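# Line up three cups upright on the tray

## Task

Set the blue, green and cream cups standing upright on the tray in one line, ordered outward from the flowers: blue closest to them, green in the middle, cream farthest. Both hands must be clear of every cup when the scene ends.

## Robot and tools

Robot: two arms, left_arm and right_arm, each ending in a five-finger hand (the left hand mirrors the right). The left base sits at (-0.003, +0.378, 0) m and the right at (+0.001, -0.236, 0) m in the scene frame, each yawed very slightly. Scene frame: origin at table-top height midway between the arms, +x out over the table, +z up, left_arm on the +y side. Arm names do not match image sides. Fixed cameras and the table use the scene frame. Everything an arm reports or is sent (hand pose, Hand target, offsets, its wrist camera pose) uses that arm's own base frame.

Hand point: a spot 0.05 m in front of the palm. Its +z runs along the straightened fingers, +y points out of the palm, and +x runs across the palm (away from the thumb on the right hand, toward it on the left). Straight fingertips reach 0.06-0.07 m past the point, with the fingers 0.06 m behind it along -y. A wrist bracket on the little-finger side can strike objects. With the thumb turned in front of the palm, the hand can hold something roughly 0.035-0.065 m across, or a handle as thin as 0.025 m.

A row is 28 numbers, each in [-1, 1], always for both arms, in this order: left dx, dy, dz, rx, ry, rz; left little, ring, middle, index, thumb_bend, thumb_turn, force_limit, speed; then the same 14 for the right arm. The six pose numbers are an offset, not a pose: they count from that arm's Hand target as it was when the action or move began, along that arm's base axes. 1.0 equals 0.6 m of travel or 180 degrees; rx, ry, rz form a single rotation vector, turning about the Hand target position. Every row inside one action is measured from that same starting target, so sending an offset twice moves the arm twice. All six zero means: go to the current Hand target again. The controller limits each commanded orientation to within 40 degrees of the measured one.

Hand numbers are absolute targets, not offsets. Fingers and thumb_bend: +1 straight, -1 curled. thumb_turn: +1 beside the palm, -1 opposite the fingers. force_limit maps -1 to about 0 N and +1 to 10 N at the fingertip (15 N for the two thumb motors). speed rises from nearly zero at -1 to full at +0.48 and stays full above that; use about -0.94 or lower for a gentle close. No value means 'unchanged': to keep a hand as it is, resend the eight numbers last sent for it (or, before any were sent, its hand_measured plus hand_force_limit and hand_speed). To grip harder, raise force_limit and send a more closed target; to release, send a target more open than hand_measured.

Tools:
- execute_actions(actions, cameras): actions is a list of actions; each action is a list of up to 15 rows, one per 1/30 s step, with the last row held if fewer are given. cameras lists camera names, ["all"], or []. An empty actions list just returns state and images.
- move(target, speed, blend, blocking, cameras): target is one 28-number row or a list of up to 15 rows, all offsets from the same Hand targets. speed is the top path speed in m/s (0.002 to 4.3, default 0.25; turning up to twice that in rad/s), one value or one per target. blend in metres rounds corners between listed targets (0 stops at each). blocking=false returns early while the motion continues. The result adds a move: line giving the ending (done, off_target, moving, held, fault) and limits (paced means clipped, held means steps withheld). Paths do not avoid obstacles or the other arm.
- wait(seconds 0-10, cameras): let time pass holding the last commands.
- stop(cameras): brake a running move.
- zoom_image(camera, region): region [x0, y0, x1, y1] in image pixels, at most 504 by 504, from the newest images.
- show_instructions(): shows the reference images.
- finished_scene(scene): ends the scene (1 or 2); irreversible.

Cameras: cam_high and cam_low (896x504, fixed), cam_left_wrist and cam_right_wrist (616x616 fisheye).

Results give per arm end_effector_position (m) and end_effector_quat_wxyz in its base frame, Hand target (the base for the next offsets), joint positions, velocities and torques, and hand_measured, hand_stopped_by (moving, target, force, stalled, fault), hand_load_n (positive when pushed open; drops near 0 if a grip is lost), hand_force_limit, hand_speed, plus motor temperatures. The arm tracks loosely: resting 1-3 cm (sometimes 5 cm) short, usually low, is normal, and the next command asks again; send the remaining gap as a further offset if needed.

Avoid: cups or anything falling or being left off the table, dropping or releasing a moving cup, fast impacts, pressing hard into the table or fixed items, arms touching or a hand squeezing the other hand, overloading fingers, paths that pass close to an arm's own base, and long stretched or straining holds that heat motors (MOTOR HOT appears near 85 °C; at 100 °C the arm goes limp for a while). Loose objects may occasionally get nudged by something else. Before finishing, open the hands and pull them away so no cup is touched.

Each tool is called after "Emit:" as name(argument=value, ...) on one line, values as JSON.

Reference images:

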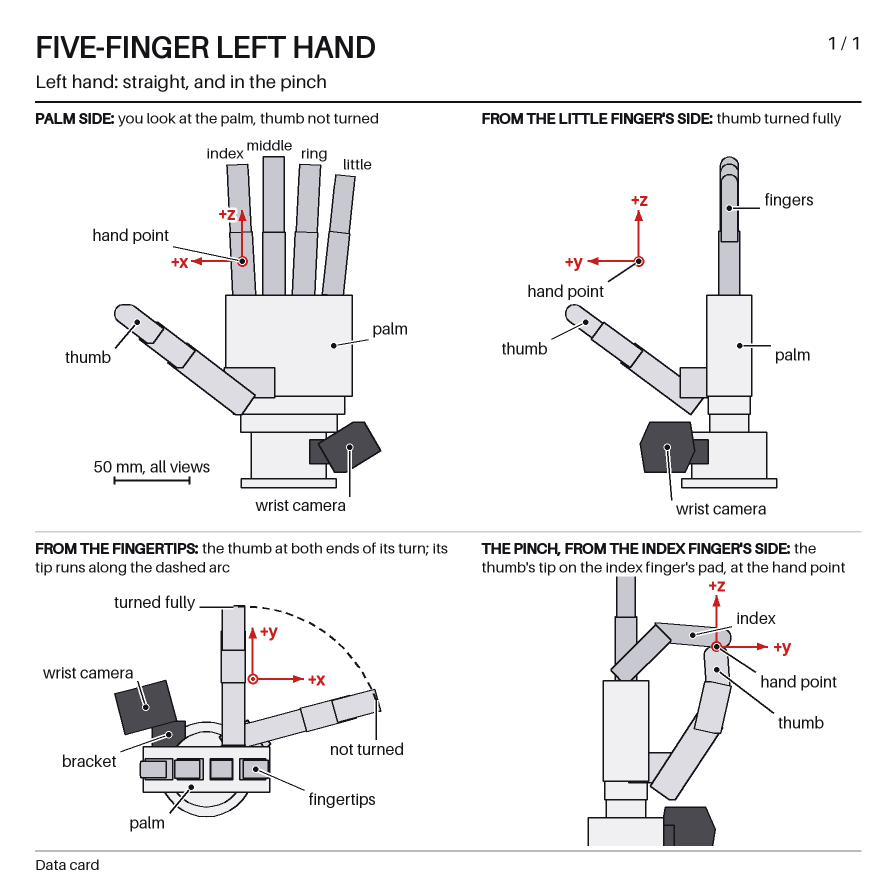

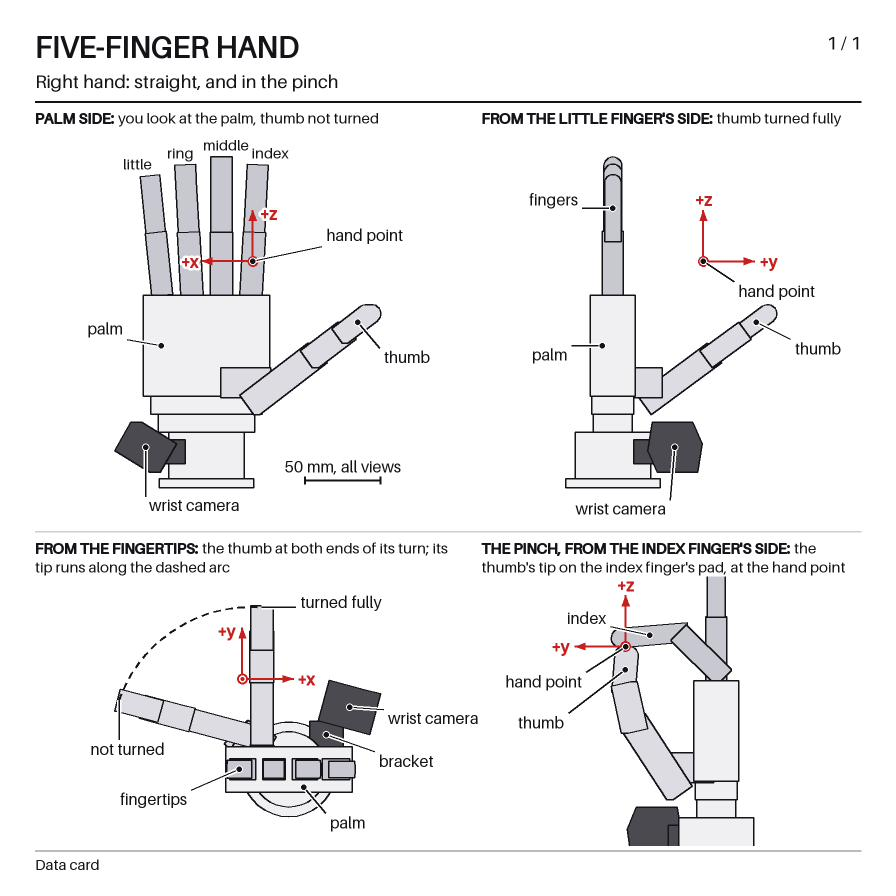

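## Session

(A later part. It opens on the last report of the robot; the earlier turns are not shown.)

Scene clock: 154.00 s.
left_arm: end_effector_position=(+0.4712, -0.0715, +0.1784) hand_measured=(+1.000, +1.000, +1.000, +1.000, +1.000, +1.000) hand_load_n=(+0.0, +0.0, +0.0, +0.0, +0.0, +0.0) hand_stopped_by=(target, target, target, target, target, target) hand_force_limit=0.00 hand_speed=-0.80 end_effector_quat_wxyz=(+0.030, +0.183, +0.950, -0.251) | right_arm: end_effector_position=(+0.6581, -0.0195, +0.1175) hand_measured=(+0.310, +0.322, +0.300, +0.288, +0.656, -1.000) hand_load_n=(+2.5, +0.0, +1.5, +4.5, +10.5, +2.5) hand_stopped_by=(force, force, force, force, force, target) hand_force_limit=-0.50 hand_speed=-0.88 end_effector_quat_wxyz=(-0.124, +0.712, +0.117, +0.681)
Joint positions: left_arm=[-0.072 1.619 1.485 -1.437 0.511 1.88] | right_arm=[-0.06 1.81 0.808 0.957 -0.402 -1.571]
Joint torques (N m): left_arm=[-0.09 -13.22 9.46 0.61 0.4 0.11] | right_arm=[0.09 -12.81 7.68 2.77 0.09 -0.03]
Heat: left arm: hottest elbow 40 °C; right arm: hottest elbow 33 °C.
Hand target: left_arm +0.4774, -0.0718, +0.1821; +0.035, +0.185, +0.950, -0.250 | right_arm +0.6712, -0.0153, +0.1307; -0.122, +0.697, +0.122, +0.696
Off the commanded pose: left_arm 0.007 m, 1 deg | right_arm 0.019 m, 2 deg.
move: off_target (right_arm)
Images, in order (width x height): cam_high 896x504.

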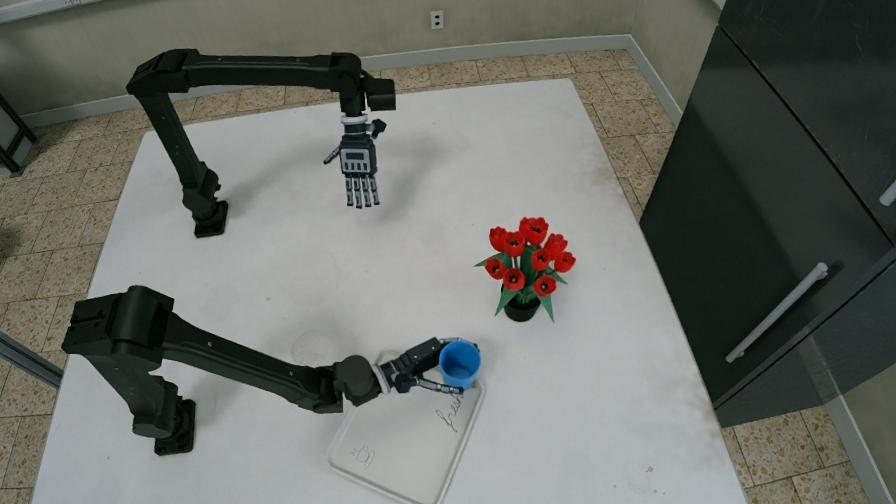

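Emit:
move(target=[[0,0,0,0,0,0,1,1,1,1,1,1,0,-0.8, -0.006,0,-0.065,0,0,0,-0.4,-0.4,-0.4,-0.4,-0.3,-1,-0.5,-0.88]], speed=0.08, cameras=["cam_high"])

Emit:
zoom_image(camera="cam_high", region=[300, 300, 540, 504])

Scene clock: 159.67 s.
left_arm: end_effector_position=(+0.4712, -0.0715, +0.1784) hand_measured=(+1.000, +1.000, +1.000, +1.000, +1.000, +1.000) hand_load_n=(+0.0, +0.0, +0.0, +0.0, +0.0, +0.0) hand_stopped_by=(target, target, target, target, target, target) hand_force_limit=0.00 hand_speed=-0.80 end_effector_quat_wxyz=(+0.030, +0.183, +0.950, -0.251) | right_arm: end_effector_position=(+0.6600, -0.0196, +0.0873) hand_measured=(+0.310, +0.322, +0.300, +0.288, +0.656, -1.000) hand_load_n=(+3.0, +0.0, +1.5, +4.5, +10.5, +2.5) hand_stopped_by=(force, force, force, force, force, target) hand_force_limit=-0.50 hand_speed=-0.88 end_effector_quat_wxyz=(-0.123, +0.706, +0.118, +0.687)
Joint positions: left_arm=[-0.072 1.619 1.485 -1.437 0.511 1.88] | right_arm=[-0.06 1.905 0.808 1.069 -0.402 -1.571]
Joint torques (N m): left_arm=[0.03 -13.1 9.5 0.7 0.41 0.11] | right_arm=[0.03 -13.1 6.19 2.74 0.07 -0.04]
Heat: left arm: hottest elbow 40 °C; right arm: hottest elbow 33 °C.
Hand target: left_arm +0.4774, -0.0718, +0.1821; +0.035, +0.185, +0.950, -0.250 | right_arm +0.6677, -0.0153, +0.0918; -0.122, +0.697, +0.122, +0.696
Off the commanded pose: left_arm 0.007 m, 1 deg | right_arm 0.010 m, 2 deg.
move: done
Images, in order (width x height): cam_high 896x504.

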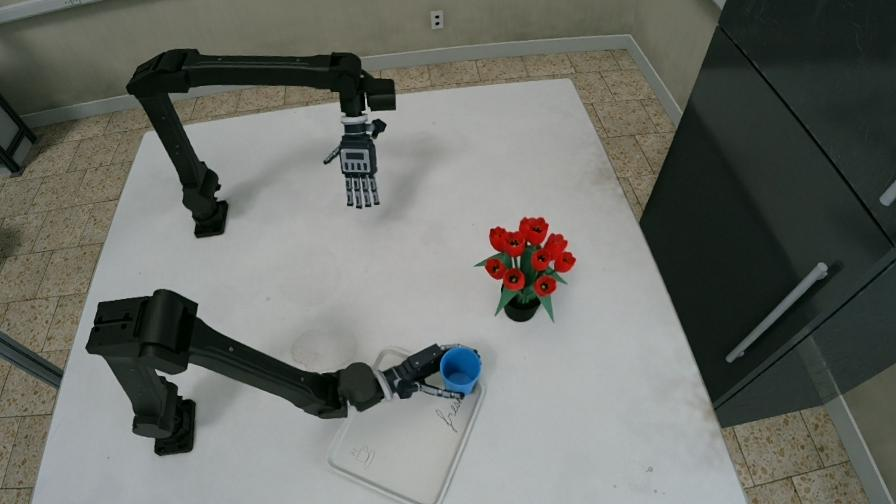

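Scaled by 2.100 from the camera's 896x504 image, which has a finer 1280x720 frame.

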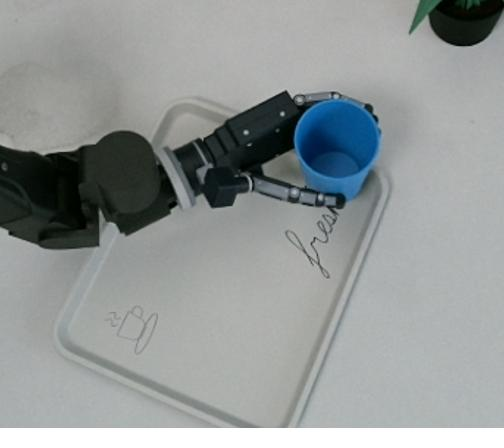

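Emit:
move(target=[[0,0,0,0,0,0,1,1,1,1,1,1,0,-0.8, -0.008,-0.003,-0.033,0,0,0,-0.4,-0.4,-0.4,-0.4,-0.3,-1,-0.5,-0.88]], speed=0.05)

Scene clock: 164.20 s.
left_arm: end_effector_position=(+0.4712, -0.0715, +0.1784) hand_measured=(+1.000, +1.000, +1.000, +1.000, +1.000, +1.000) hand_load_n=(+0.0, +0.0, +0.0, +0.0, +0.0, +0.0) hand_stopped_by=(target, target, target, target, target, target) hand_force_limit=0.00 hand_speed=-0.80 end_effector_quat_wxyz=(+0.030, +0.183, +0.950, -0.251) | right_arm: end_effector_position=(+0.6604, -0.0196, +0.0806) hand_measured=(+0.310, +0.322, +0.300, +0.288, +0.656, -1.000) hand_load_n=(+2.5, +0.0, +1.0, +4.5, +10.5, +2.0) hand_stopped_by=(force, force, force, force, force, target) hand_force_limit=-0.50 hand_speed=-0.88 end_effector_quat_wxyz=(-0.121, +0.698, +0.120, +0.696)
Joint positions: left_arm=[-0.072 1.619 1.485 -1.437 0.511 1.88] | right_arm=[-0.06 1.943 0.808 1.133 -0.402 -1.571]
Joint torques (N m): left_arm=[-0.15 -12.81 9.54 0.64 0.42 0.12] | right_arm=[-0.44 -12.45 5.18 2.59 -0.1 -0.04]
Heat: left arm: hottest elbow 40 °C; right arm: hottest elbow 33 °C.
Hand target: left_arm +0.4774, -0.0718, +0.1821; +0.035, +0.185, +0.950, -0.250 | right_arm +0.6629, -0.0171, +0.0722; -0.122, +0.697, +0.122, +0.696
Off the commanded pose: left_arm 0.007 m, 1 deg | right_arm 0.009 m, 0 deg.
move: done

Emit:
move(target=[[0,0,0,0,0,0,1,1,1,1,1,1,0,-0.8, -0.008,-0.004,-0.02,0,0,0,-0.4,-0.4,-0.4,-0.4,-0.3,-1,-0.5,-0.88]], speed=0.05)

Scene clock: 167.20 s.
left_arm: end_effector_position=(+0.4712, -0.0715, +0.1784) hand_measured=(+1.000, +1.000, +1.000, +1.000, +1.000, +1.000) hand_load_n=(+0.0, +0.0, +0.0, +0.0, +0.0, +0.0) hand_stopped_by=(target, target, target, target, target, target) hand_force_limit=0.00 hand_speed=-0.80 end_effector_quat_wxyz=(+0.030, +0.183, +0.950, -0.251) | right_arm: end_effector_position=(+0.6606, -0.0184, +0.0797) hand_measured=(+0.310, +0.322, +0.300, +0.288, +0.656, -1.000) hand_load_n=(+3.0, -0.5, +1.5, +4.5, +10.5, +2.0) hand_stopped_by=(force, force, force, force, force, target) hand_force_limit=-0.50 hand_speed=-0.88 end_effector_quat_wxyz=(-0.121, +0.689, +0.124, +0.704)
Joint positions: left_arm=[-0.072 1.619 1.485 -1.437 0.511 1.88] | right_arm=[-0.06 1.964 0.808 1.179 -0.408 -1.571]
Joint torques (N m): left_arm=[-0.26 -12.98 9.5 0.7 0.41 0.11] | right_arm=[-0.97 -11.75 4.23 2.25 -0.09 -0.04]
Heat: left arm: hottest elbow 41 °C; right arm: hottest elbow 32 °C.
Hand target: left_arm +0.4774, -0.0718, +0.1821; +0.035, +0.185, +0.950, -0.250 | right_arm +0.6581, -0.0195, +0.0600; -0.122, +0.697, +0.122, +0.696
Off the commanded pose: left_arm 0.007 m, 1 deg | right_arm 0.020 m, 1 deg.
move: off_target (right_arm)

Emit:
wait(seconds=0, cameras=["cam_high","cam_low"])

Emit:
zoom_image(camera="cam_high", region=[400, 320, 520, 420])

Emit:
zoom_image(camera="cam_low", region=[280, 120, 480, 290])

Scene clock: 171.40 s.
left_arm: end_effector_position=(+0.4712, -0.0715, +0.1784) hand_measured=(+1.000, +1.000, +1.000, +1.000, +1.000, +1.000) hand_load_n=(+0.0, +0.0, +0.0, +0.0, +0.0, +0.0) hand_stopped_by=(target, target, target, target, target, target) hand_force_limit=0.00 hand_speed=-0.80 end_effector_quat_wxyz=(+0.030, +0.183, +0.950, -0.251) | right_arm: end_effector_position=(+0.6606, -0.0184, +0.0798) hand_measured=(+0.310, +0.322, +0.300, +0.288, +0.656, -1.000) hand_load_n=(+2.5, +0.0, +1.5, +4.5, +10.5, +2.0) hand_stopped_by=(force, force, force, force, force, target) hand_force_limit=-0.50 hand_speed=-0.88 end_effector_quat_wxyz=(-0.121, +0.689, +0.124, +0.704)
Joint positions: left_arm=[-0.072 1.619 1.485 -1.437 0.511 1.88] | right_arm=[-0.06 1.964 0.808 1.179 -0.408 -1.571]
Joint torques (N m): left_arm=[-0.03 -13.1 9.58 0.61 0.41 0.11] | right_arm=[-0.85 -12.04 4.25 2.36 -0.09 -0.04]
Heat: left arm: hottest elbow 41 °C; right arm: hottest elbow 32 °C.
Hand target: left_arm +0.4774, -0.0718, +0.1821; +0.035, +0.185, +0.950, -0.250 | right_arm +0.6581, -0.0195, +0.0601; -0.122, +0.697, +0.122, +0.696
Off the commanded pose: left_arm 0.007 m, 1 deg | right_arm 0.020 m, 1 deg.
Images, in order (width x height): cam_high 896x504, cam_low 896x504.

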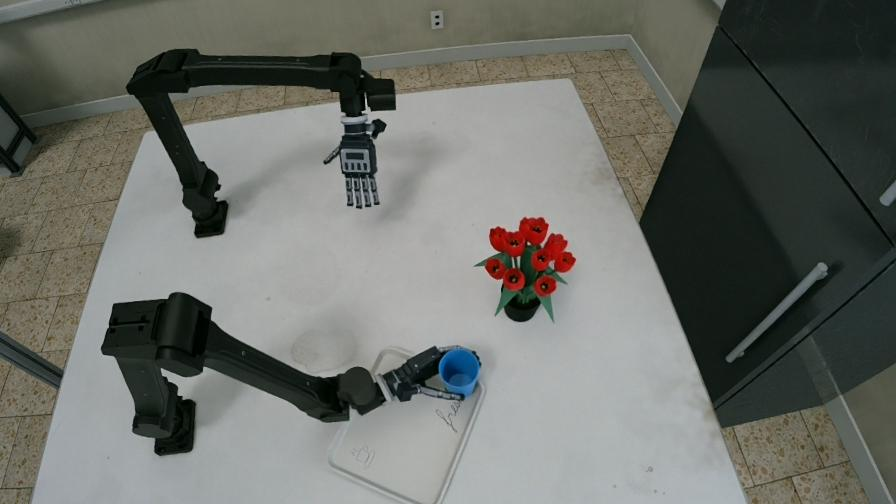

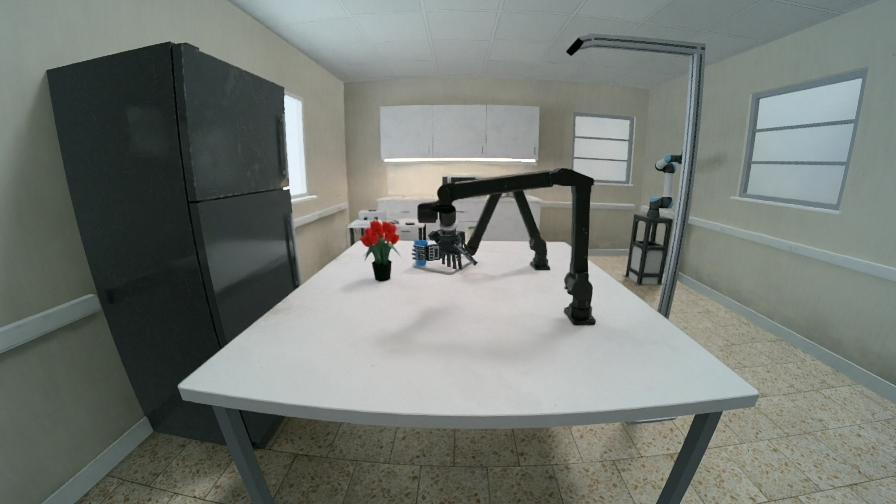

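Scaled by 4.200 from the camera's 896x504 image, which has a finer 1280x720 frame.

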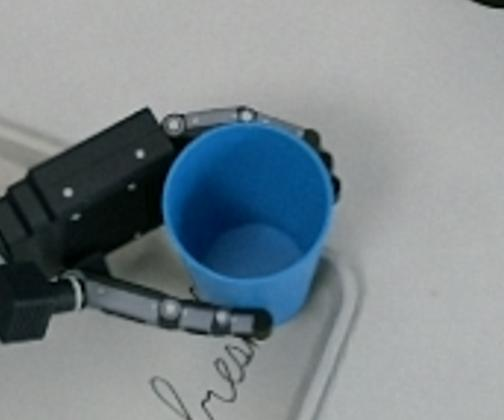

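Scaled by 2.520 from the camera's 896x504 image, which has a finer 1280x720 frame.

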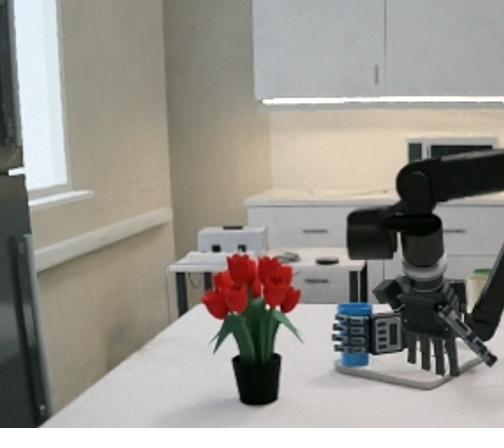

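Emit:
zoom_image(camera="cam_low", region=[395, 225, 475, 285])

Scaled by 6.300 from the camera's 896x504 image, which has a finer 1280x720 frame.

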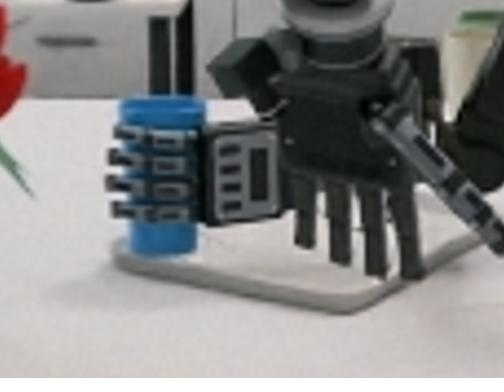

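Emit:
move(target=[[0,0,0,0,0,0,1,1,1,1,1,1,0,-0.8, -0.018,-0.009,0.07,0,0,0,-0.4,-0.4,-0.4,-0.4,-0.3,-1,-0.5,-0.88]], speed=0.08)

Emit:
move(target=[[0,0,0,0,0,0,1,1,1,1,1,1,0,-0.8, 0,0,-0.05,0,0,0,-0.4,-0.4,-0.4,-0.4,-0.3,-1,-0.5,-0.88]], speed=0.08, cameras=["cam_high"])

Emit:
zoom_image(camera="cam_high", region=[400, 320, 520, 420])

Scene clock: 194.83 s.
left_arm: end_effector_position=(+0.4712, -0.0715, +0.1784) hand_measured=(+1.000, +1.000, +1.000, +1.000, +1.000, +1.000) hand_load_n=(+0.0, +0.0, +0.5, +0.0, +0.0, -0.5) hand_stopped_by=(target, target, target, target, target, target) hand_force_limit=0.00 hand_speed=-0.80 end_effector_quat_wxyz=(+0.030, +0.183, +0.950, -0.251) | right_arm: end_effector_position=(+0.6500, -0.0203, +0.1031) hand_measured=(+0.310, +0.322, +0.300, +0.288, +0.656, -1.000) hand_load_n=(+2.5, +0.0, +1.5, +4.5, +10.5, +2.5) hand_stopped_by=(force, force, force, force, force, target) hand_force_limit=-0.50 hand_speed=-0.88 end_effector_quat_wxyz=(-0.124, +0.694, +0.125, +0.699)
Joint positions: left_arm=[-0.072 1.619 1.485 -1.437 0.511 1.88] | right_arm=[-0.068 1.873 0.776 1.104 -0.421 -1.571]
Joint torques (N m): left_arm=[0.03 -12.98 9.54 0.59 0.41 0.11] | right_arm=[-1.44 -14.39 4.38 1.61 -0.11 -0.04]
Heat: left arm: hottest elbow 41 °C; right arm: hottest shoulder 32 °C.
Hand target: left_arm +0.4774, -0.0718, +0.1821; +0.035, +0.185, +0.950, -0.250 | right_arm +0.6473, -0.0251, +0.1022; -0.122, +0.697, +0.122, +0.696
Off the commanded pose: left_arm 0.007 m, 1 deg | right_arm 0.005 m, 1 deg.
move: done

Scene clock: 195.93 s.
left_arm: end_effector_position=(+0.4712, -0.0715, +0.1784) hand_measured=(+1.000, +1.000, +1.000, +1.000, +1.000, +1.000) hand_load_n=(+0.0, +0.0, +0.0, +0.0, +0.0, +0.0) hand_stopped_by=(target, target, target, target, target, target) hand_force_limit=0.00 hand_speed=-0.80 end_effector_quat_wxyz=(+0.030, +0.183, +0.950, -0.251) | right_arm: end_effector_position=(+0.6490, -0.0202, +0.0777) hand_measured=(+0.310, +0.322, +0.300, +0.288, +0.656, -1.000) hand_load_n=(+2.5, +0.0, +1.0, +4.5, +10.5, +2.5) hand_stopped_by=(force, force, force, force, force, target) hand_force_limit=-0.50 hand_speed=-0.88 end_effector_quat_wxyz=(-0.125, +0.698, +0.124, +0.694)
Joint positions: left_arm=[-0.072 1.619 1.485 -1.437 0.511 1.88] | right_arm=[-0.068 1.935 0.776 1.154 -0.421 -1.571]
Joint torques (N m): left_arm=[-0.15 -12.63 9.47 0.55 0.4 0.11] | right_arm=[-1.44 -12.86 4.18 2.74 -0.11 -0.04]
Heat: left arm: hottest elbow 41 °C; right arm: hottest shoulder 32 °C.
Hand target: left_arm +0.4774, -0.0718, +0.1821; +0.035, +0.185, +0.950, -0.250 | right_arm +0.6473, -0.0251, +0.0722; -0.122, +0.697, +0.122, +0.696
Off the commanded pose: left_arm 0.007 m, 1 deg | right_arm 0.008 m, 0 deg.
move: done
Images, in order (width x height): cam_high 896x504.

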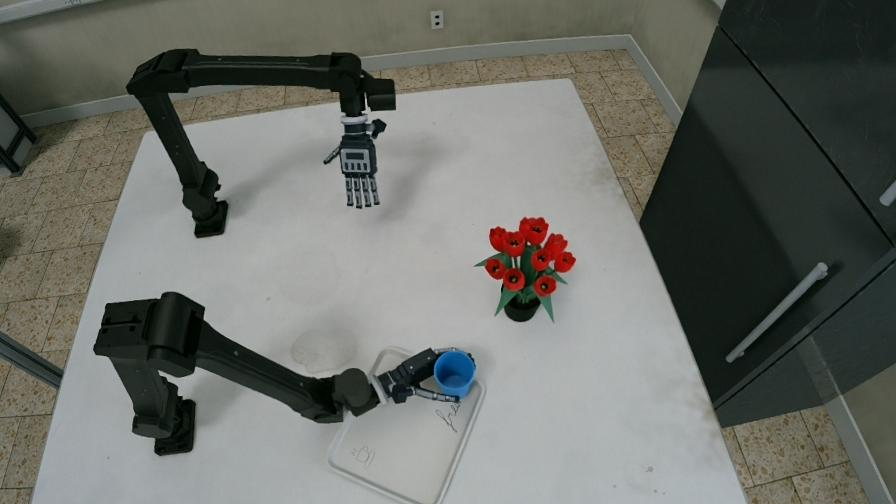

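Scaled by 4.200 from the camera's 896x504 image, which has a finer 1280x720 frame.

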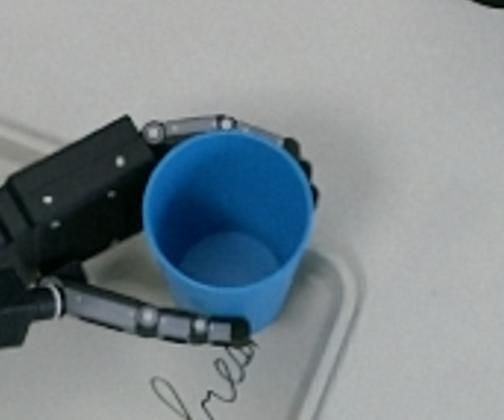

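Emit:
move(target=[[0,0,0,0,0,0,1,1,1,1,1,1,0,-0.8, 0.0067,-0.005,-0.023,0,0,0,-0.4,-0.4,-0.4,-0.4,-0.3,-1,-0.5,-0.88]], speed=0.06, cameras=["cam_high"])

Emit:
zoom_image(camera="cam_high", region=[400, 320, 520, 420])

Scene clock: 201.13 s.
left_arm: end_effector_position=(+0.4712, -0.0715, +0.1784) hand_measured=(+1.000, +1.000, +1.000, +1.000, +1.000, +1.000) hand_load_n=(+0.0, +0.0, +0.0, +0.0, +0.0, +0.0) hand_stopped_by=(target, target, target, target, target, target) hand_force_limit=0.00 hand_speed=-0.80 end_effector_quat_wxyz=(+0.030, +0.183, +0.950, -0.251) | right_arm: end_effector_position=(+0.6480, -0.0225, +0.0661) hand_measured=(+0.310, +0.322, +0.300, +0.288, +0.656, -1.000) hand_load_n=(+3.0, +0.0, +1.5, +4.0, +10.5, +2.0) hand_stopped_by=(force, force, force, force, force, target) hand_force_limit=-0.50 hand_speed=-0.88 end_effector_quat_wxyz=(-0.125, +0.697, +0.124, +0.695)
Joint positions: left_arm=[-0.072 1.619 1.485 -1.437 0.511 1.88] | right_arm=[-0.074 1.969 0.776 1.189 -0.428 -1.571]
Joint torques (N m): left_arm=[-0.15 -12.86 9.47 0.64 0.39 0.11] | right_arm=[-1.44 -12.28 5.05 2.61 -0.08 -0.04]
Heat: left arm: hottest elbow 41 °C; right arm: hottest shoulder 32 °C.
Hand target: left_arm +0.4774, -0.0718, +0.1821; +0.035, +0.185, +0.950, -0.250 | right_arm +0.6513, -0.0279, +0.0584; -0.122, +0.697, +0.122, +0.696
Off the commanded pose: left_arm 0.007 m, 1 deg | right_arm 0.010 m, 0 deg.
move: done
Images, in order (width x height): cam_high 896x504.

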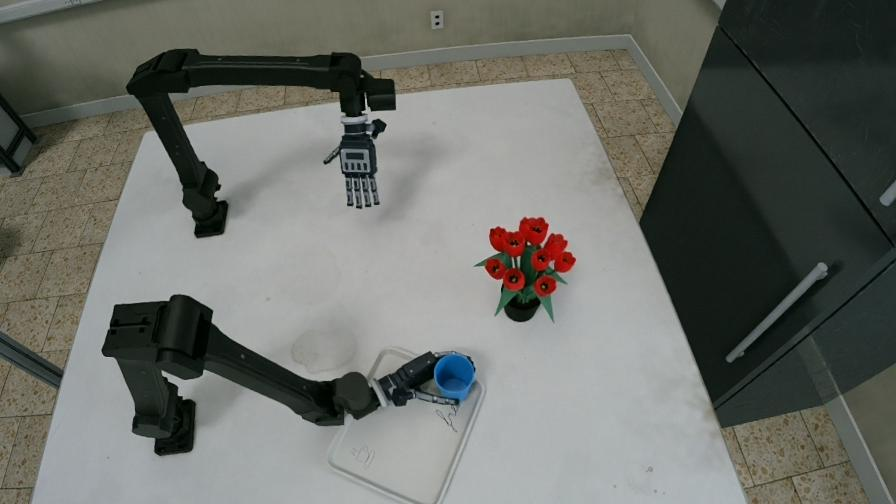

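Scaled by 4.200 from the camera's 896x504 image, which has a finer 1280x720 frame.

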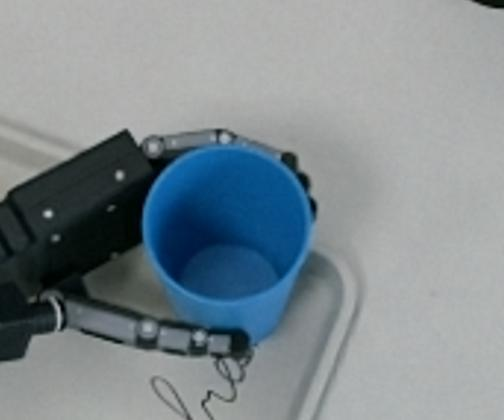

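Emit:
move(target=[[0,0,0,0,0,0,1,1,1,1,1,1,0,-0.8, 0.005,0,-0.008,0,0,0,-0.4,-0.4,-0.4,-0.4,-0.3,-1,-0.5,-0.88]], speed=0.05)

Scene clock: 204.47 s.
left_arm: end_effector_position=(+0.4712, -0.0715, +0.1784) hand_measured=(+1.000, +1.000, +1.000, +1.000, +1.000, +1.000) hand_load_n=(+0.0, +0.0, +0.0, +0.0, +0.0, +0.0) hand_stopped_by=(target, target, target, target, target, target) hand_force_limit=0.00 hand_speed=-0.80 end_effector_quat_wxyz=(+0.030, +0.183, +0.950, -0.251) | right_arm: end_effector_position=(+0.6479, -0.0225, +0.0653) hand_measured=(+0.310, +0.322, +0.300, +0.288, +0.656, -1.000) hand_load_n=(+3.5, +0.0, +1.5, +4.0, +10.5, +1.5) hand_stopped_by=(force, force, force, force, force, target) hand_force_limit=-0.50 hand_speed=-0.88 end_effector_quat_wxyz=(-0.124, +0.695, +0.125, +0.697)
Joint positions: left_arm=[-0.072 1.619 1.485 -1.437 0.511 1.88] | right_arm=[-0.074 1.977 0.776 1.205 -0.428 -1.571]
Joint torques (N m): left_arm=[0.09 -12.98 9.59 0.64 0.41 0.11] | right_arm=[-1.44 -11.58 5.67 2.22 -0.05 -0.04]
Heat: left arm: hottest elbow 41 °C; right arm: hottest shoulder 32 °C.
Hand target: left_arm +0.4774, -0.0718, +0.1821; +0.035, +0.185, +0.950, -0.250 | right_arm +0.6543, -0.0279, +0.0535; -0.122, +0.697, +0.122, +0.696
Off the commanded pose: left_arm 0.007 m, 1 deg | right_arm 0.014 m, 1 deg.
move: off_target (right_arm)

Emit:
move(target=[[0,0,0,0,0,0,1,1,1,1,1,1,0,-0.8, 0,0,-0.005,0,0,0,-0.4,-0.4,-0.4,-0.4,-0.3,-1,-0.5,-0.88]], speed=0.05, cameras=["cam_high","cam_low"])

Emit:
zoom_image(camera="cam_low", region=[395, 225, 475, 285])

Emit:
zoom_image(camera="cam_high", region=[400, 320, 520, 420])

Scene clock: 208.83 s.
left_arm: end_effector_position=(+0.4712, -0.0715, +0.1784) hand_measured=(+1.000, +1.000, +1.000, +1.000, +1.000, +1.000) hand_load_n=(+0.0, +0.0, +0.0, +0.0, +0.0, +0.0) hand_stopped_by=(target, target, target, target, target, target) hand_force_limit=0.00 hand_speed=-0.80 end_effector_quat_wxyz=(+0.030, +0.183, +0.950, -0.251) | right_arm: end_effector_position=(+0.6479, -0.0225, +0.0651) hand_measured=(+0.310, +0.322, +0.300, +0.288, +0.656, -1.000) hand_load_n=(+3.5, +0.0, +1.5, +4.0, +10.5, +1.0) hand_stopped_by=(force, force, force, force, force, target) hand_force_limit=-0.50 hand_speed=-0.88 end_effector_quat_wxyz=(-0.123, +0.693, +0.126, +0.699)
Joint positions: left_arm=[-0.072 1.619 1.485 -1.437 0.511 1.88] | right_arm=[-0.074 1.983 0.776 1.216 -0.428 -1.572]
Joint torques (N m): left_arm=[-0.26 -12.92 9.47 0.58 0.41 0.1] | right_arm=[-1.44 -11.58 5.7 2.17 -0.05 -0.03]
Heat: left arm: hottest elbow 41 °C; right arm: hottest shoulder 32 °C.
Hand target: left_arm +0.4774, -0.0718, +0.1821; +0.035, +0.185, +0.950, -0.250 | right_arm +0.6543, -0.0279, +0.0504; -0.122, +0.697, +0.122, +0.696
Off the commanded pose: left_arm 0.007 m, 1 deg | right_arm 0.017 m, 1 deg.
move: off_target (right_arm)
Images, in order (width x height): cam_high 896x504, cam_low 896x504.

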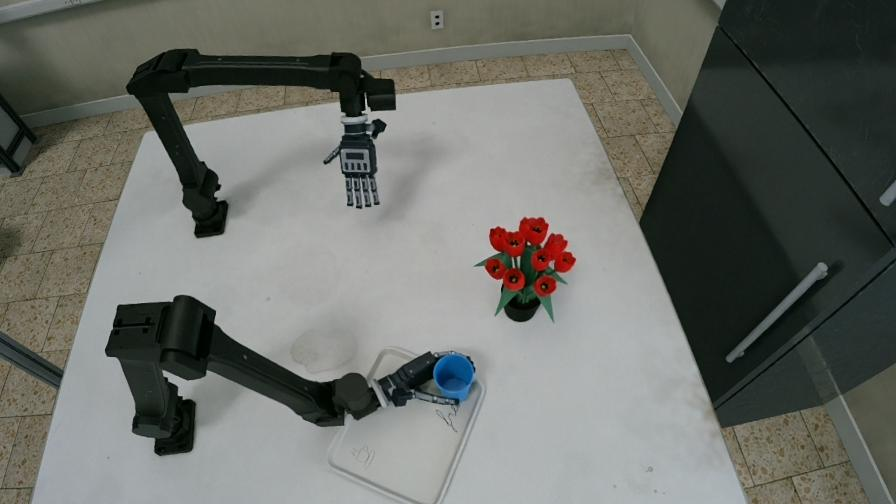

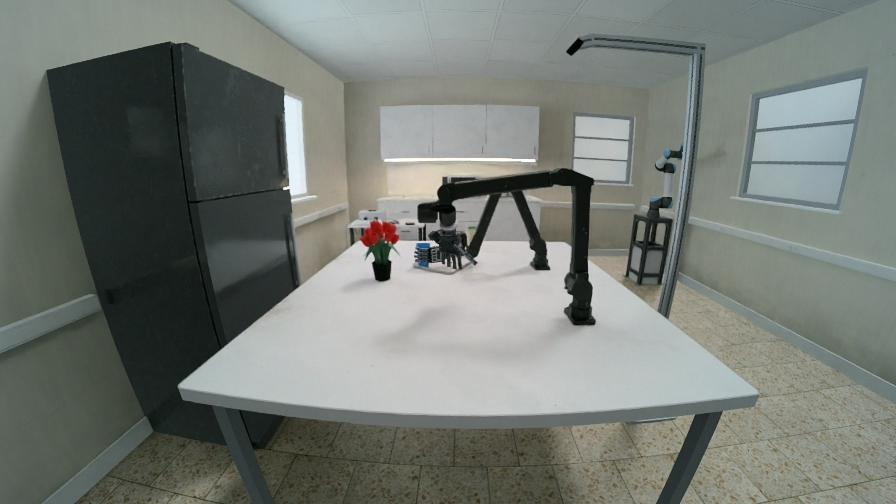

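Scaled by 6.300 from the camera's 896x504 image, which has a finer 1280x720 frame.

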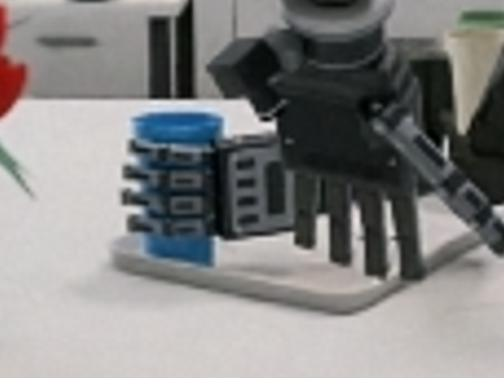

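Scaled by 4.200 from the camera's 896x504 image, which has a finer 1280x720 frame.

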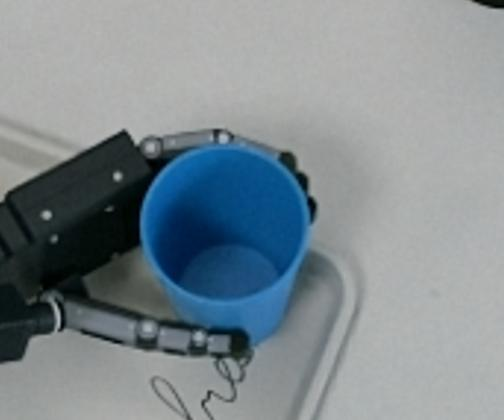

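Emit:
move(target=[[0,0,0,0,0,0,1,1,1,1,1,1,0,-0.8, -0.005,0,0.01,0,0,0,-0.4,-0.4,-0.4,-0.4,-0.3,-1,-0.5,-0.88]], speed=0.04)

Emit:
move(target=[[0,0,0,0,0,0,1,1,1,1,1,1,0,-0.8, 0,0,0,0,0,0,1,1,1,1,1,-1,-0.5,-0.7]], speed=0.04, cameras=["cam_high"])

Scene clock: 213.23 s.
left_arm: end_effector_position=(+0.4712, -0.0715, +0.1784) hand_measured=(+1.000, +1.000, +1.000, +1.000, +1.000, +1.000) hand_load_n=(+0.0, +0.0, +0.0, +0.0, +0.0, +0.0) hand_stopped_by=(target, target, target, target, target, target) hand_force_limit=0.00 hand_speed=-0.80 end_effector_quat_wxyz=(+0.030, +0.183, +0.950, -0.251) | right_arm: end_effector_position=(+0.6479, -0.0225, +0.0652) hand_measured=(+0.310, +0.322, +0.300, +0.288, +0.656, -1.000) hand_load_n=(+3.5, +0.0, +1.5, +4.0, +10.5, +1.0) hand_stopped_by=(force, force, force, force, force, target) hand_force_limit=-0.50 hand_speed=-0.88 end_effector_quat_wxyz=(-0.123, +0.693, +0.126, +0.700)
Joint positions: left_arm=[-0.072 1.619 1.485 -1.437 0.511 1.88] | right_arm=[-0.074 1.983 0.776 1.217 -0.428 -1.572]
Joint torques (N m): left_arm=[-0.03 -13.04 9.48 0.66 0.39 0.1] | right_arm=[-1.49 -12.75 5.05 1.77 -0.07 -0.03]
Heat: left arm: hottest elbow 41 °C; right arm: hottest shoulder 32 °C.
Hand target: left_arm +0.4774, -0.0718, +0.1821; +0.035, +0.185, +0.950, -0.250 | right_arm +0.6513, -0.0279, +0.0565; -0.122, +0.697, +0.122, +0.696
Off the commanded pose: left_arm 0.007 m, 1 deg | right_arm 0.011 m, 1 deg.
move: off_target (right_arm)

Scene clock: 214.37 s.
left_arm: end_effector_position=(+0.4712, -0.0715, +0.1784) hand_measured=(+1.000, +1.000, +1.000, +1.000, +1.000, +1.000) hand_load_n=(+0.0, +0.0, +0.0, +0.0, +0.0, +0.0) hand_stopped_by=(target, target, target, target, target, target) hand_force_limit=0.00 hand_speed=-0.80 end_effector_quat_wxyz=(+0.030, +0.183, +0.950, -0.251) | right_arm: end_effector_position=(+0.6479, -0.0233, +0.0652) hand_measured=(+1.000, +1.000, +1.000, +1.000, +1.000, -1.000) hand_load_n=(+0.0, +0.0, +0.0, +0.0, +0.0, +0.0) hand_stopped_by=(target, target, target, target, target, target) hand_force_limit=-0.50 hand_speed=-0.70 end_effector_quat_wxyz=(-0.123, +0.693, +0.125, +0.700)
Joint positions: left_arm=[-0.072 1.619 1.485 -1.437 0.511 1.88] | right_arm=[-0.075 1.983 0.776 1.217 -0.428 -1.572]
Joint torques (N m): left_arm=[0.38 -12.63 9.5 0.58 0.38 0.11] | right_arm=[-1.38 -12.81 5.03 1.78 -0.08 -0.02]
Heat: left arm: hottest elbow 41 °C; right arm: hottest shoulder 33 °C.
Hand target: left_arm +0.4774, -0.0718, +0.1821; +0.035, +0.185, +0.950, -0.250 | right_arm +0.6513, -0.0280, +0.0566; -0.122, +0.697, +0.122, +0.696
Off the commanded pose: left_arm 0.007 m, 1 deg | right_arm 0.010 m, 1 deg.
move: done
Images, in order (width x height): cam_high 896x504.

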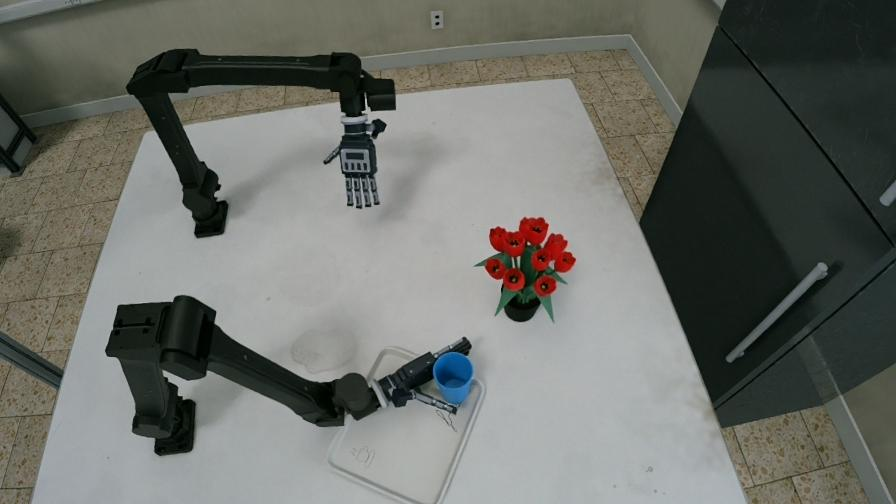

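Emit:
move(target=[[0,0,0,0,0,0,1,1,1,1,1,1,0,-0.8, -0.19,-0.0615,0,0,0,0,1,1,1,1,1,-1,-0.5,-0.7],[0,0,0,0,0,0,1,1,1,1,1,1,0,-0.8, -0.19,-0.0615,0.25,0,0,0,1,1,1,1,1,-1,-0.5,-0.7],[0,0,0,0,0,0,1,1,1,1,1,1,0,-0.8, -0.619,-0.478,0.24,0,0,-0.4444,1,1,1,1,1,-1,-0.5,-0.7]], speed=[0.08,0.15,0.22], blend=[0.0,0.03,0], cameras=["cam_high","cam_right_wrist"])

Scene clock: 230.77 s.
left_arm: end_effector_position=(+0.4712, -0.0715, +0.1784) hand_measured=(+1.000, +1.000, +1.000, +1.000, +1.000, +1.000) hand_load_n=(+0.0, +0.0, +0.0, +0.0, +0.0, +0.0) hand_stopped_by=(target, target, target, target, target, target) hand_force_limit=0.00 hand_speed=-0.80 end_effector_quat_wxyz=(+0.030, +0.183, +0.950, -0.251) | right_arm: end_effector_position=(+0.2753, -0.3087, +0.1916) hand_measured=(+1.000, +1.000, +1.000, +1.000, +1.000, -1.000) hand_load_n=(+0.0, +0.0, +0.0, +0.0, +0.0, +0.5) hand_stopped_by=(target, target, target, target, target, target) hand_force_limit=-0.50 hand_speed=-0.70 end_effector_quat_wxyz=(+0.352, +0.624, -0.350, +0.603)
Joint positions: left_arm=[-0.072 1.619 1.485 -1.437 0.511 1.88] | right_arm=[-0.449 1.102 0.314 0.759 0.589 -1.572]
Joint torques (N m): left_arm=[-0.44 -13.1 9.63 0.69 0.39 0.1] | right_arm=[-1.44 -3.19 8.13 2.5 0.13 0]
Heat: left arm: hottest elbow 41 °C; right arm: hottest shoulder 33 °C.
Hand target: left_arm +0.4774, -0.0718, +0.1821; +0.035, +0.185, +0.950, -0.250 | right_arm +0.2800, -0.3148, +0.2005; +0.354, +0.613, -0.354, +0.611
Off the commanded pose: left_arm 0.007 m, 1 deg | right_arm 0.012 m, 2 deg.
move: off_target (right_arm)
camera_calibration:
cam_right_wrist: T_world_to_cam=[[-0.801954, -0.47661, 0.360156, -0.0020828], [-0.537223, 0.311711, -0.783727, 0.391149], [0.261267, -0.821997, -0.506023, -0.119284], [0, 0, 0, 1]] pos_world=[0.239629, -0.220969, 0.246944]
Images, in order (width x height): cam_high 896x504, cam_right_wrist 616x616.

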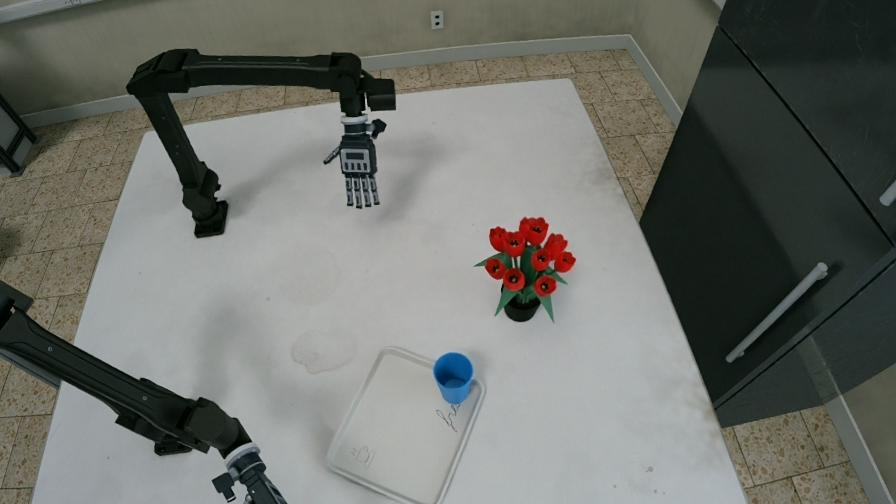

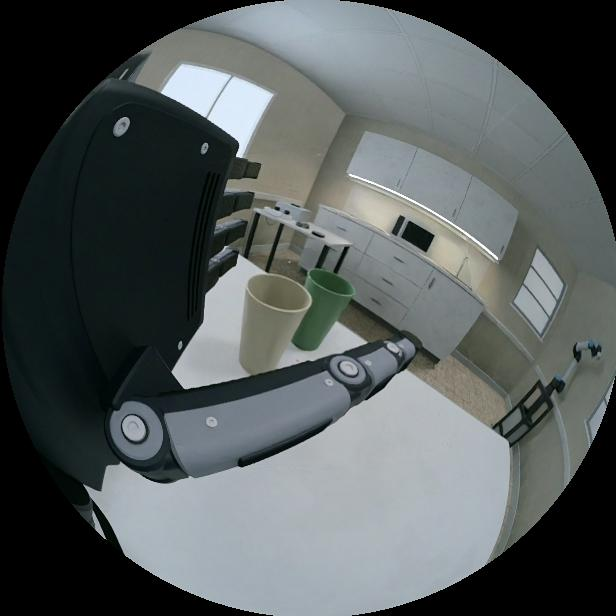

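Emit:
zoom_image(camera="cam_right_wrist", region=[210, 250, 370, 390])

Scaled by 3.150 from the camera's 616x616 image, which has a finer 880x880 frame.

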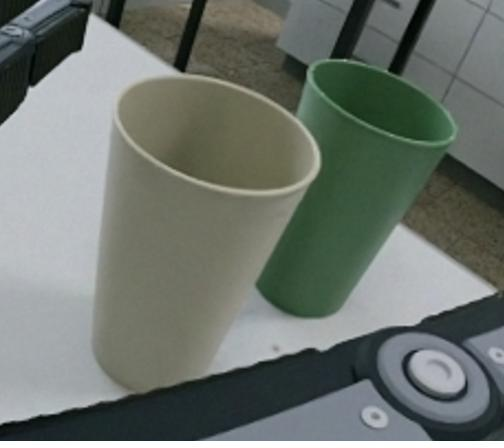

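Emit:
wait(seconds=0, cameras=["cam_low"])

Emit:
zoom_image(camera="cam_low", region=[420, 210, 540, 290])

Scene clock: 247.17 s.
left_arm: end_effector_position=(+0.4712, -0.0715, +0.1784) hand_measured=(+1.000, +1.000, +1.000, +1.000, +1.000, +1.000) hand_load_n=(+0.0, +0.0, +0.0, +0.0, +0.0, -0.5) hand_stopped_by=(target, target, target, target, target, target) hand_force_limit=0.00 hand_speed=-0.80 end_effector_quat_wxyz=(+0.030, +0.183, +0.950, -0.251) | right_arm: end_effector_position=(+0.2753, -0.3087, +0.1916) hand_measured=(+1.000, +1.000, +1.000, +1.000, +1.000, -1.000) hand_load_n=(+0.0, +0.0, +0.0, +0.0, +0.0, +0.0) hand_stopped_by=(target, target, target, target, target, target) hand_force_limit=-0.50 hand_speed=-0.70 end_effector_quat_wxyz=(+0.352, +0.624, -0.350, +0.603)
Joint positions: left_arm=[-0.072 1.619 1.485 -1.437 0.511 1.88] | right_arm=[-0.449 1.102 0.314 0.759 0.589 -1.572]
Joint torques (N m): left_arm=[-0.38 -12.92 9.51 0.66 0.41 0.11] | right_arm=[-1.44 -3.19 8.13 2.48 0.13 0]
Heat: left arm: hottest elbow 41 °C; right arm: hottest shoulder 32 °C.
Hand target: left_arm +0.4774, -0.0718, +0.1821; +0.035, +0.185, +0.950, -0.250 | right_arm +0.2800, -0.3148, +0.2005; +0.354, +0.613, -0.354, +0.611
Off the commanded pose: left_arm 0.007 m, 1 deg | right_arm 0.012 m, 2 deg.
Images, in order (width x height): cam_low 896x504.

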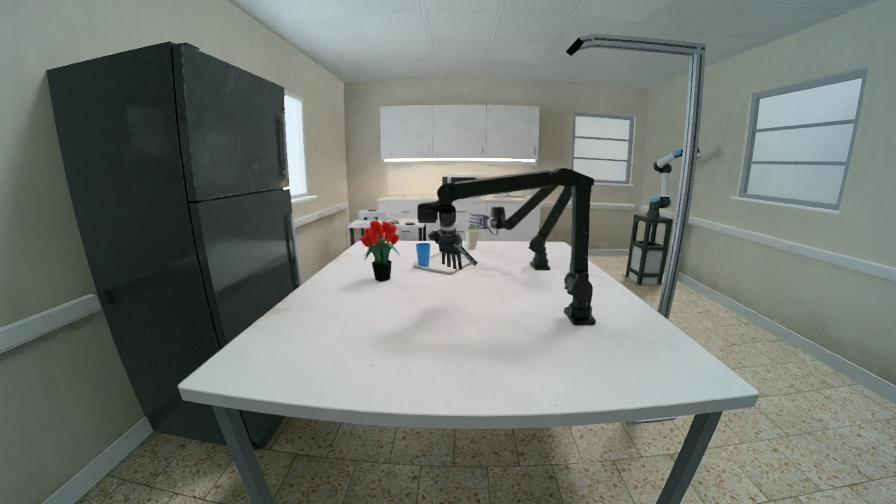

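Scaled by 4.200 from the camera's 896x504 image, which has a finer 1280x720 frame.

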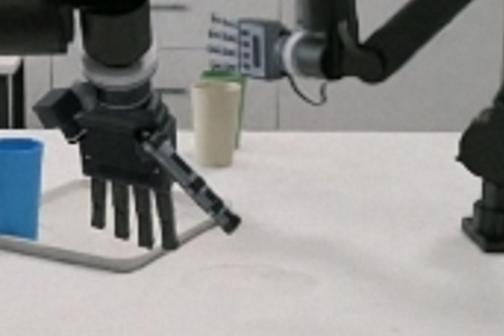

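Emit:
move(target=[[0,0,0,0,0,0,1,1,1,1,1,1,0,-0.8, 0.0117,0.0067,-0.2517,0,0,0,1,1,1,1,1,-1,-0.5,-0.7]], speed=0.12, cameras=["cam_right_wrist"])

Emit:
zoom_image(camera="cam_right_wrist", region=[180, 130, 440, 390])

Scene clock: 274.53 s.
left_arm: end_effector_position=(+0.4712, -0.0715, +0.1784) hand_measured=(+1.000, +1.000, +1.000, +1.000, +1.000, +1.000) hand_load_n=(-0.5, +0.0, +0.0, +0.0, +0.0, +0.0) hand_stopped_by=(target, target, target, target, target, target) hand_force_limit=0.00 hand_speed=-0.80 end_effector_quat_wxyz=(+0.030, +0.183, +0.950, -0.251) | right_arm: end_effector_position=(+0.2810, -0.3114, +0.0495) hand_measured=(+1.000, +1.000, +1.000, +1.000, +1.000, -1.000) hand_load_n=(+0.0, +0.0, +0.0, +0.0, +0.0, +0.0) hand_stopped_by=(target, target, target, target, target, target) hand_force_limit=-0.50 hand_speed=-0.70 end_effector_quat_wxyz=(+0.355, +0.622, -0.359, +0.599)
Joint positions: left_arm=[-0.072 1.619 1.485 -1.437 0.511 1.88] | right_arm=[-0.441 1.882 0.279 1.566 0.616 -1.561]
Joint torques (N m): left_arm=[-0.21 -12.92 9.52 0.66 0.4 0.11] | right_arm=[0.03 -7.77 2.15 2.55 0.15 0.02]
Heat: left arm: hottest elbow 41 °C; right arm: hottest elbow 33 °C.
Hand target: left_arm +0.4774, -0.0718, +0.1821; +0.035, +0.185, +0.950, -0.250 | right_arm +0.2870, -0.3108, +0.0495; +0.354, +0.613, -0.354, +0.612
Off the commanded pose: left_arm 0.007 m, 1 deg | right_arm 0.006 m, 2 deg.
joint sent to its limit (right arm) — joint 4 (wrist pitch), upper limit. The joint targets still meet the commanded pose.
move: done
camera_calibration:
cam_right_wrist: T_world_to_cam=[[-0.811458, -0.464287, 0.354928, 0.0591223], [-0.529899, 0.328407, -0.781893, 0.28671], [0.246462, -0.822549, -0.512514, -0.190578], [0, 0, 0, 1]] pos_world=[0.246873, -0.223467, 0.105519]
Images, in order (width x height): cam_right_wrist 616x616.

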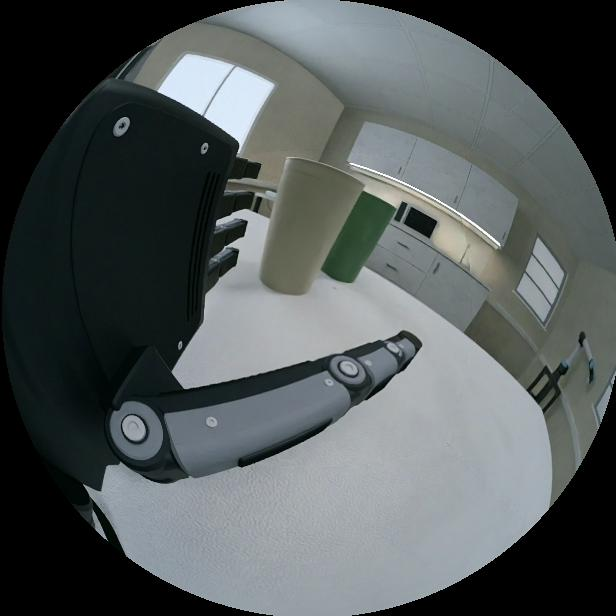

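Scaled by 1.938 from the camera's 616x616 image, which has a finer 880x880 frame.

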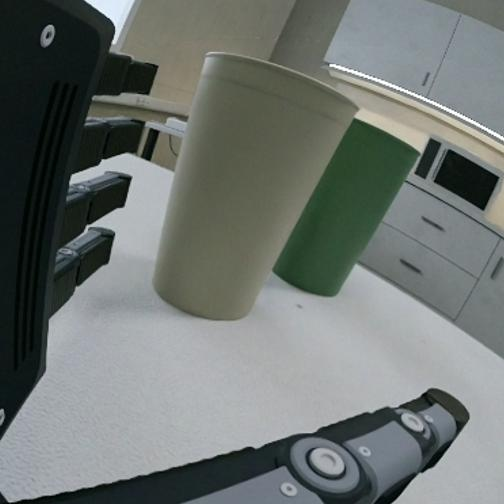

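Emit:
move(target=[[0,0,0,0,0,0,1,1,1,1,1,1,0,-0.8, 0.0558,-0.0833,0.01,0,0,0,1,1,1,1,1,-1,-0.5,-0.7]], speed=0.1, cameras=["cam_right_wrist"])

Emit:
zoom_image(camera="cam_right_wrist", region=[180, 130, 440, 390])

Scene clock: 283.97 s.
left_arm: end_effector_position=(+0.4712, -0.0715, +0.1784) hand_measured=(+1.000, +1.000, +1.000, +1.000, +1.000, +1.000) hand_load_n=(+0.0, +0.0, +0.0, +0.0, +0.0, +0.0) hand_stopped_by=(target, target, target, target, target, target) hand_force_limit=0.00 hand_speed=-0.80 end_effector_quat_wxyz=(+0.030, +0.183, +0.950, -0.251) | right_arm: end_effector_position=(+0.3186, -0.3554, +0.0607) hand_measured=(+1.000, +1.000, +1.000, +1.000, +1.000, -1.000) hand_load_n=(+0.0, +0.0, +0.0, +0.0, +0.0, +0.0) hand_stopped_by=(target, target, target, target, target, target) hand_force_limit=-0.50 hand_speed=-0.70 end_effector_quat_wxyz=(+0.349, +0.608, -0.355, +0.619)
Joint positions: left_arm=[-0.072 1.619 1.485 -1.437 0.511 1.88] | right_arm=[-0.523 1.882 0.41 1.482 0.52 -1.561]
Joint torques (N m): left_arm=[-0.15 -13.27 9.5 0.59 0.39 0.1] | right_arm=[-1.44 -9 3.47 1.32 -0.09 -0.11]
Heat: left arm: hottest elbow 42 °C; right arm: hottest elbow 32 °C.
Hand target: left_arm +0.4774, -0.0718, +0.1821; +0.035, +0.185, +0.950, -0.250 | right_arm +0.3206, -0.3607, +0.0555; +0.354, +0.613, -0.354, +0.612
Off the commanded pose: left_arm 0.007 m, 1 deg | right_arm 0.008 m, 1 deg.
move: done
camera_calibration:
cam_right_wrist: T_world_to_cam=[[-0.819343, -0.468931, 0.329819, 0.0676325], [-0.500408, 0.304227, -0.810579, 0.313669], [0.279766, -0.829186, -0.483923, -0.24501], [0, 0, 0, 1]] pos_world=[0.280922, -0.26687, 0.113381]
Images, in order (width x height): cam_right_wrist 616x616.

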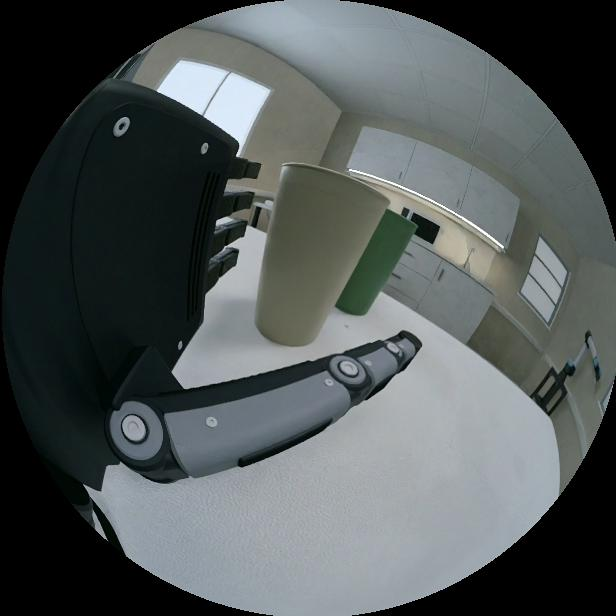

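Scaled by 1.938 from the camera's 616x616 image, which has a finer 880x880 frame.

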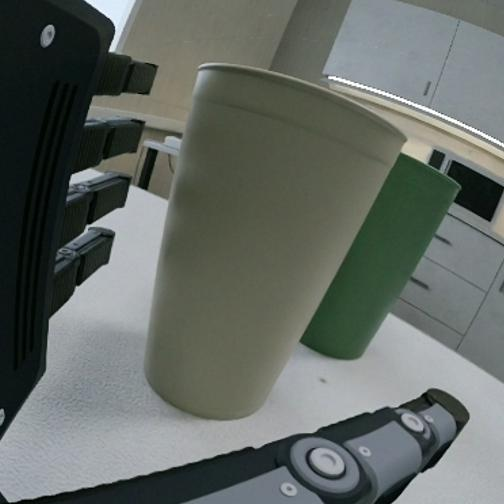

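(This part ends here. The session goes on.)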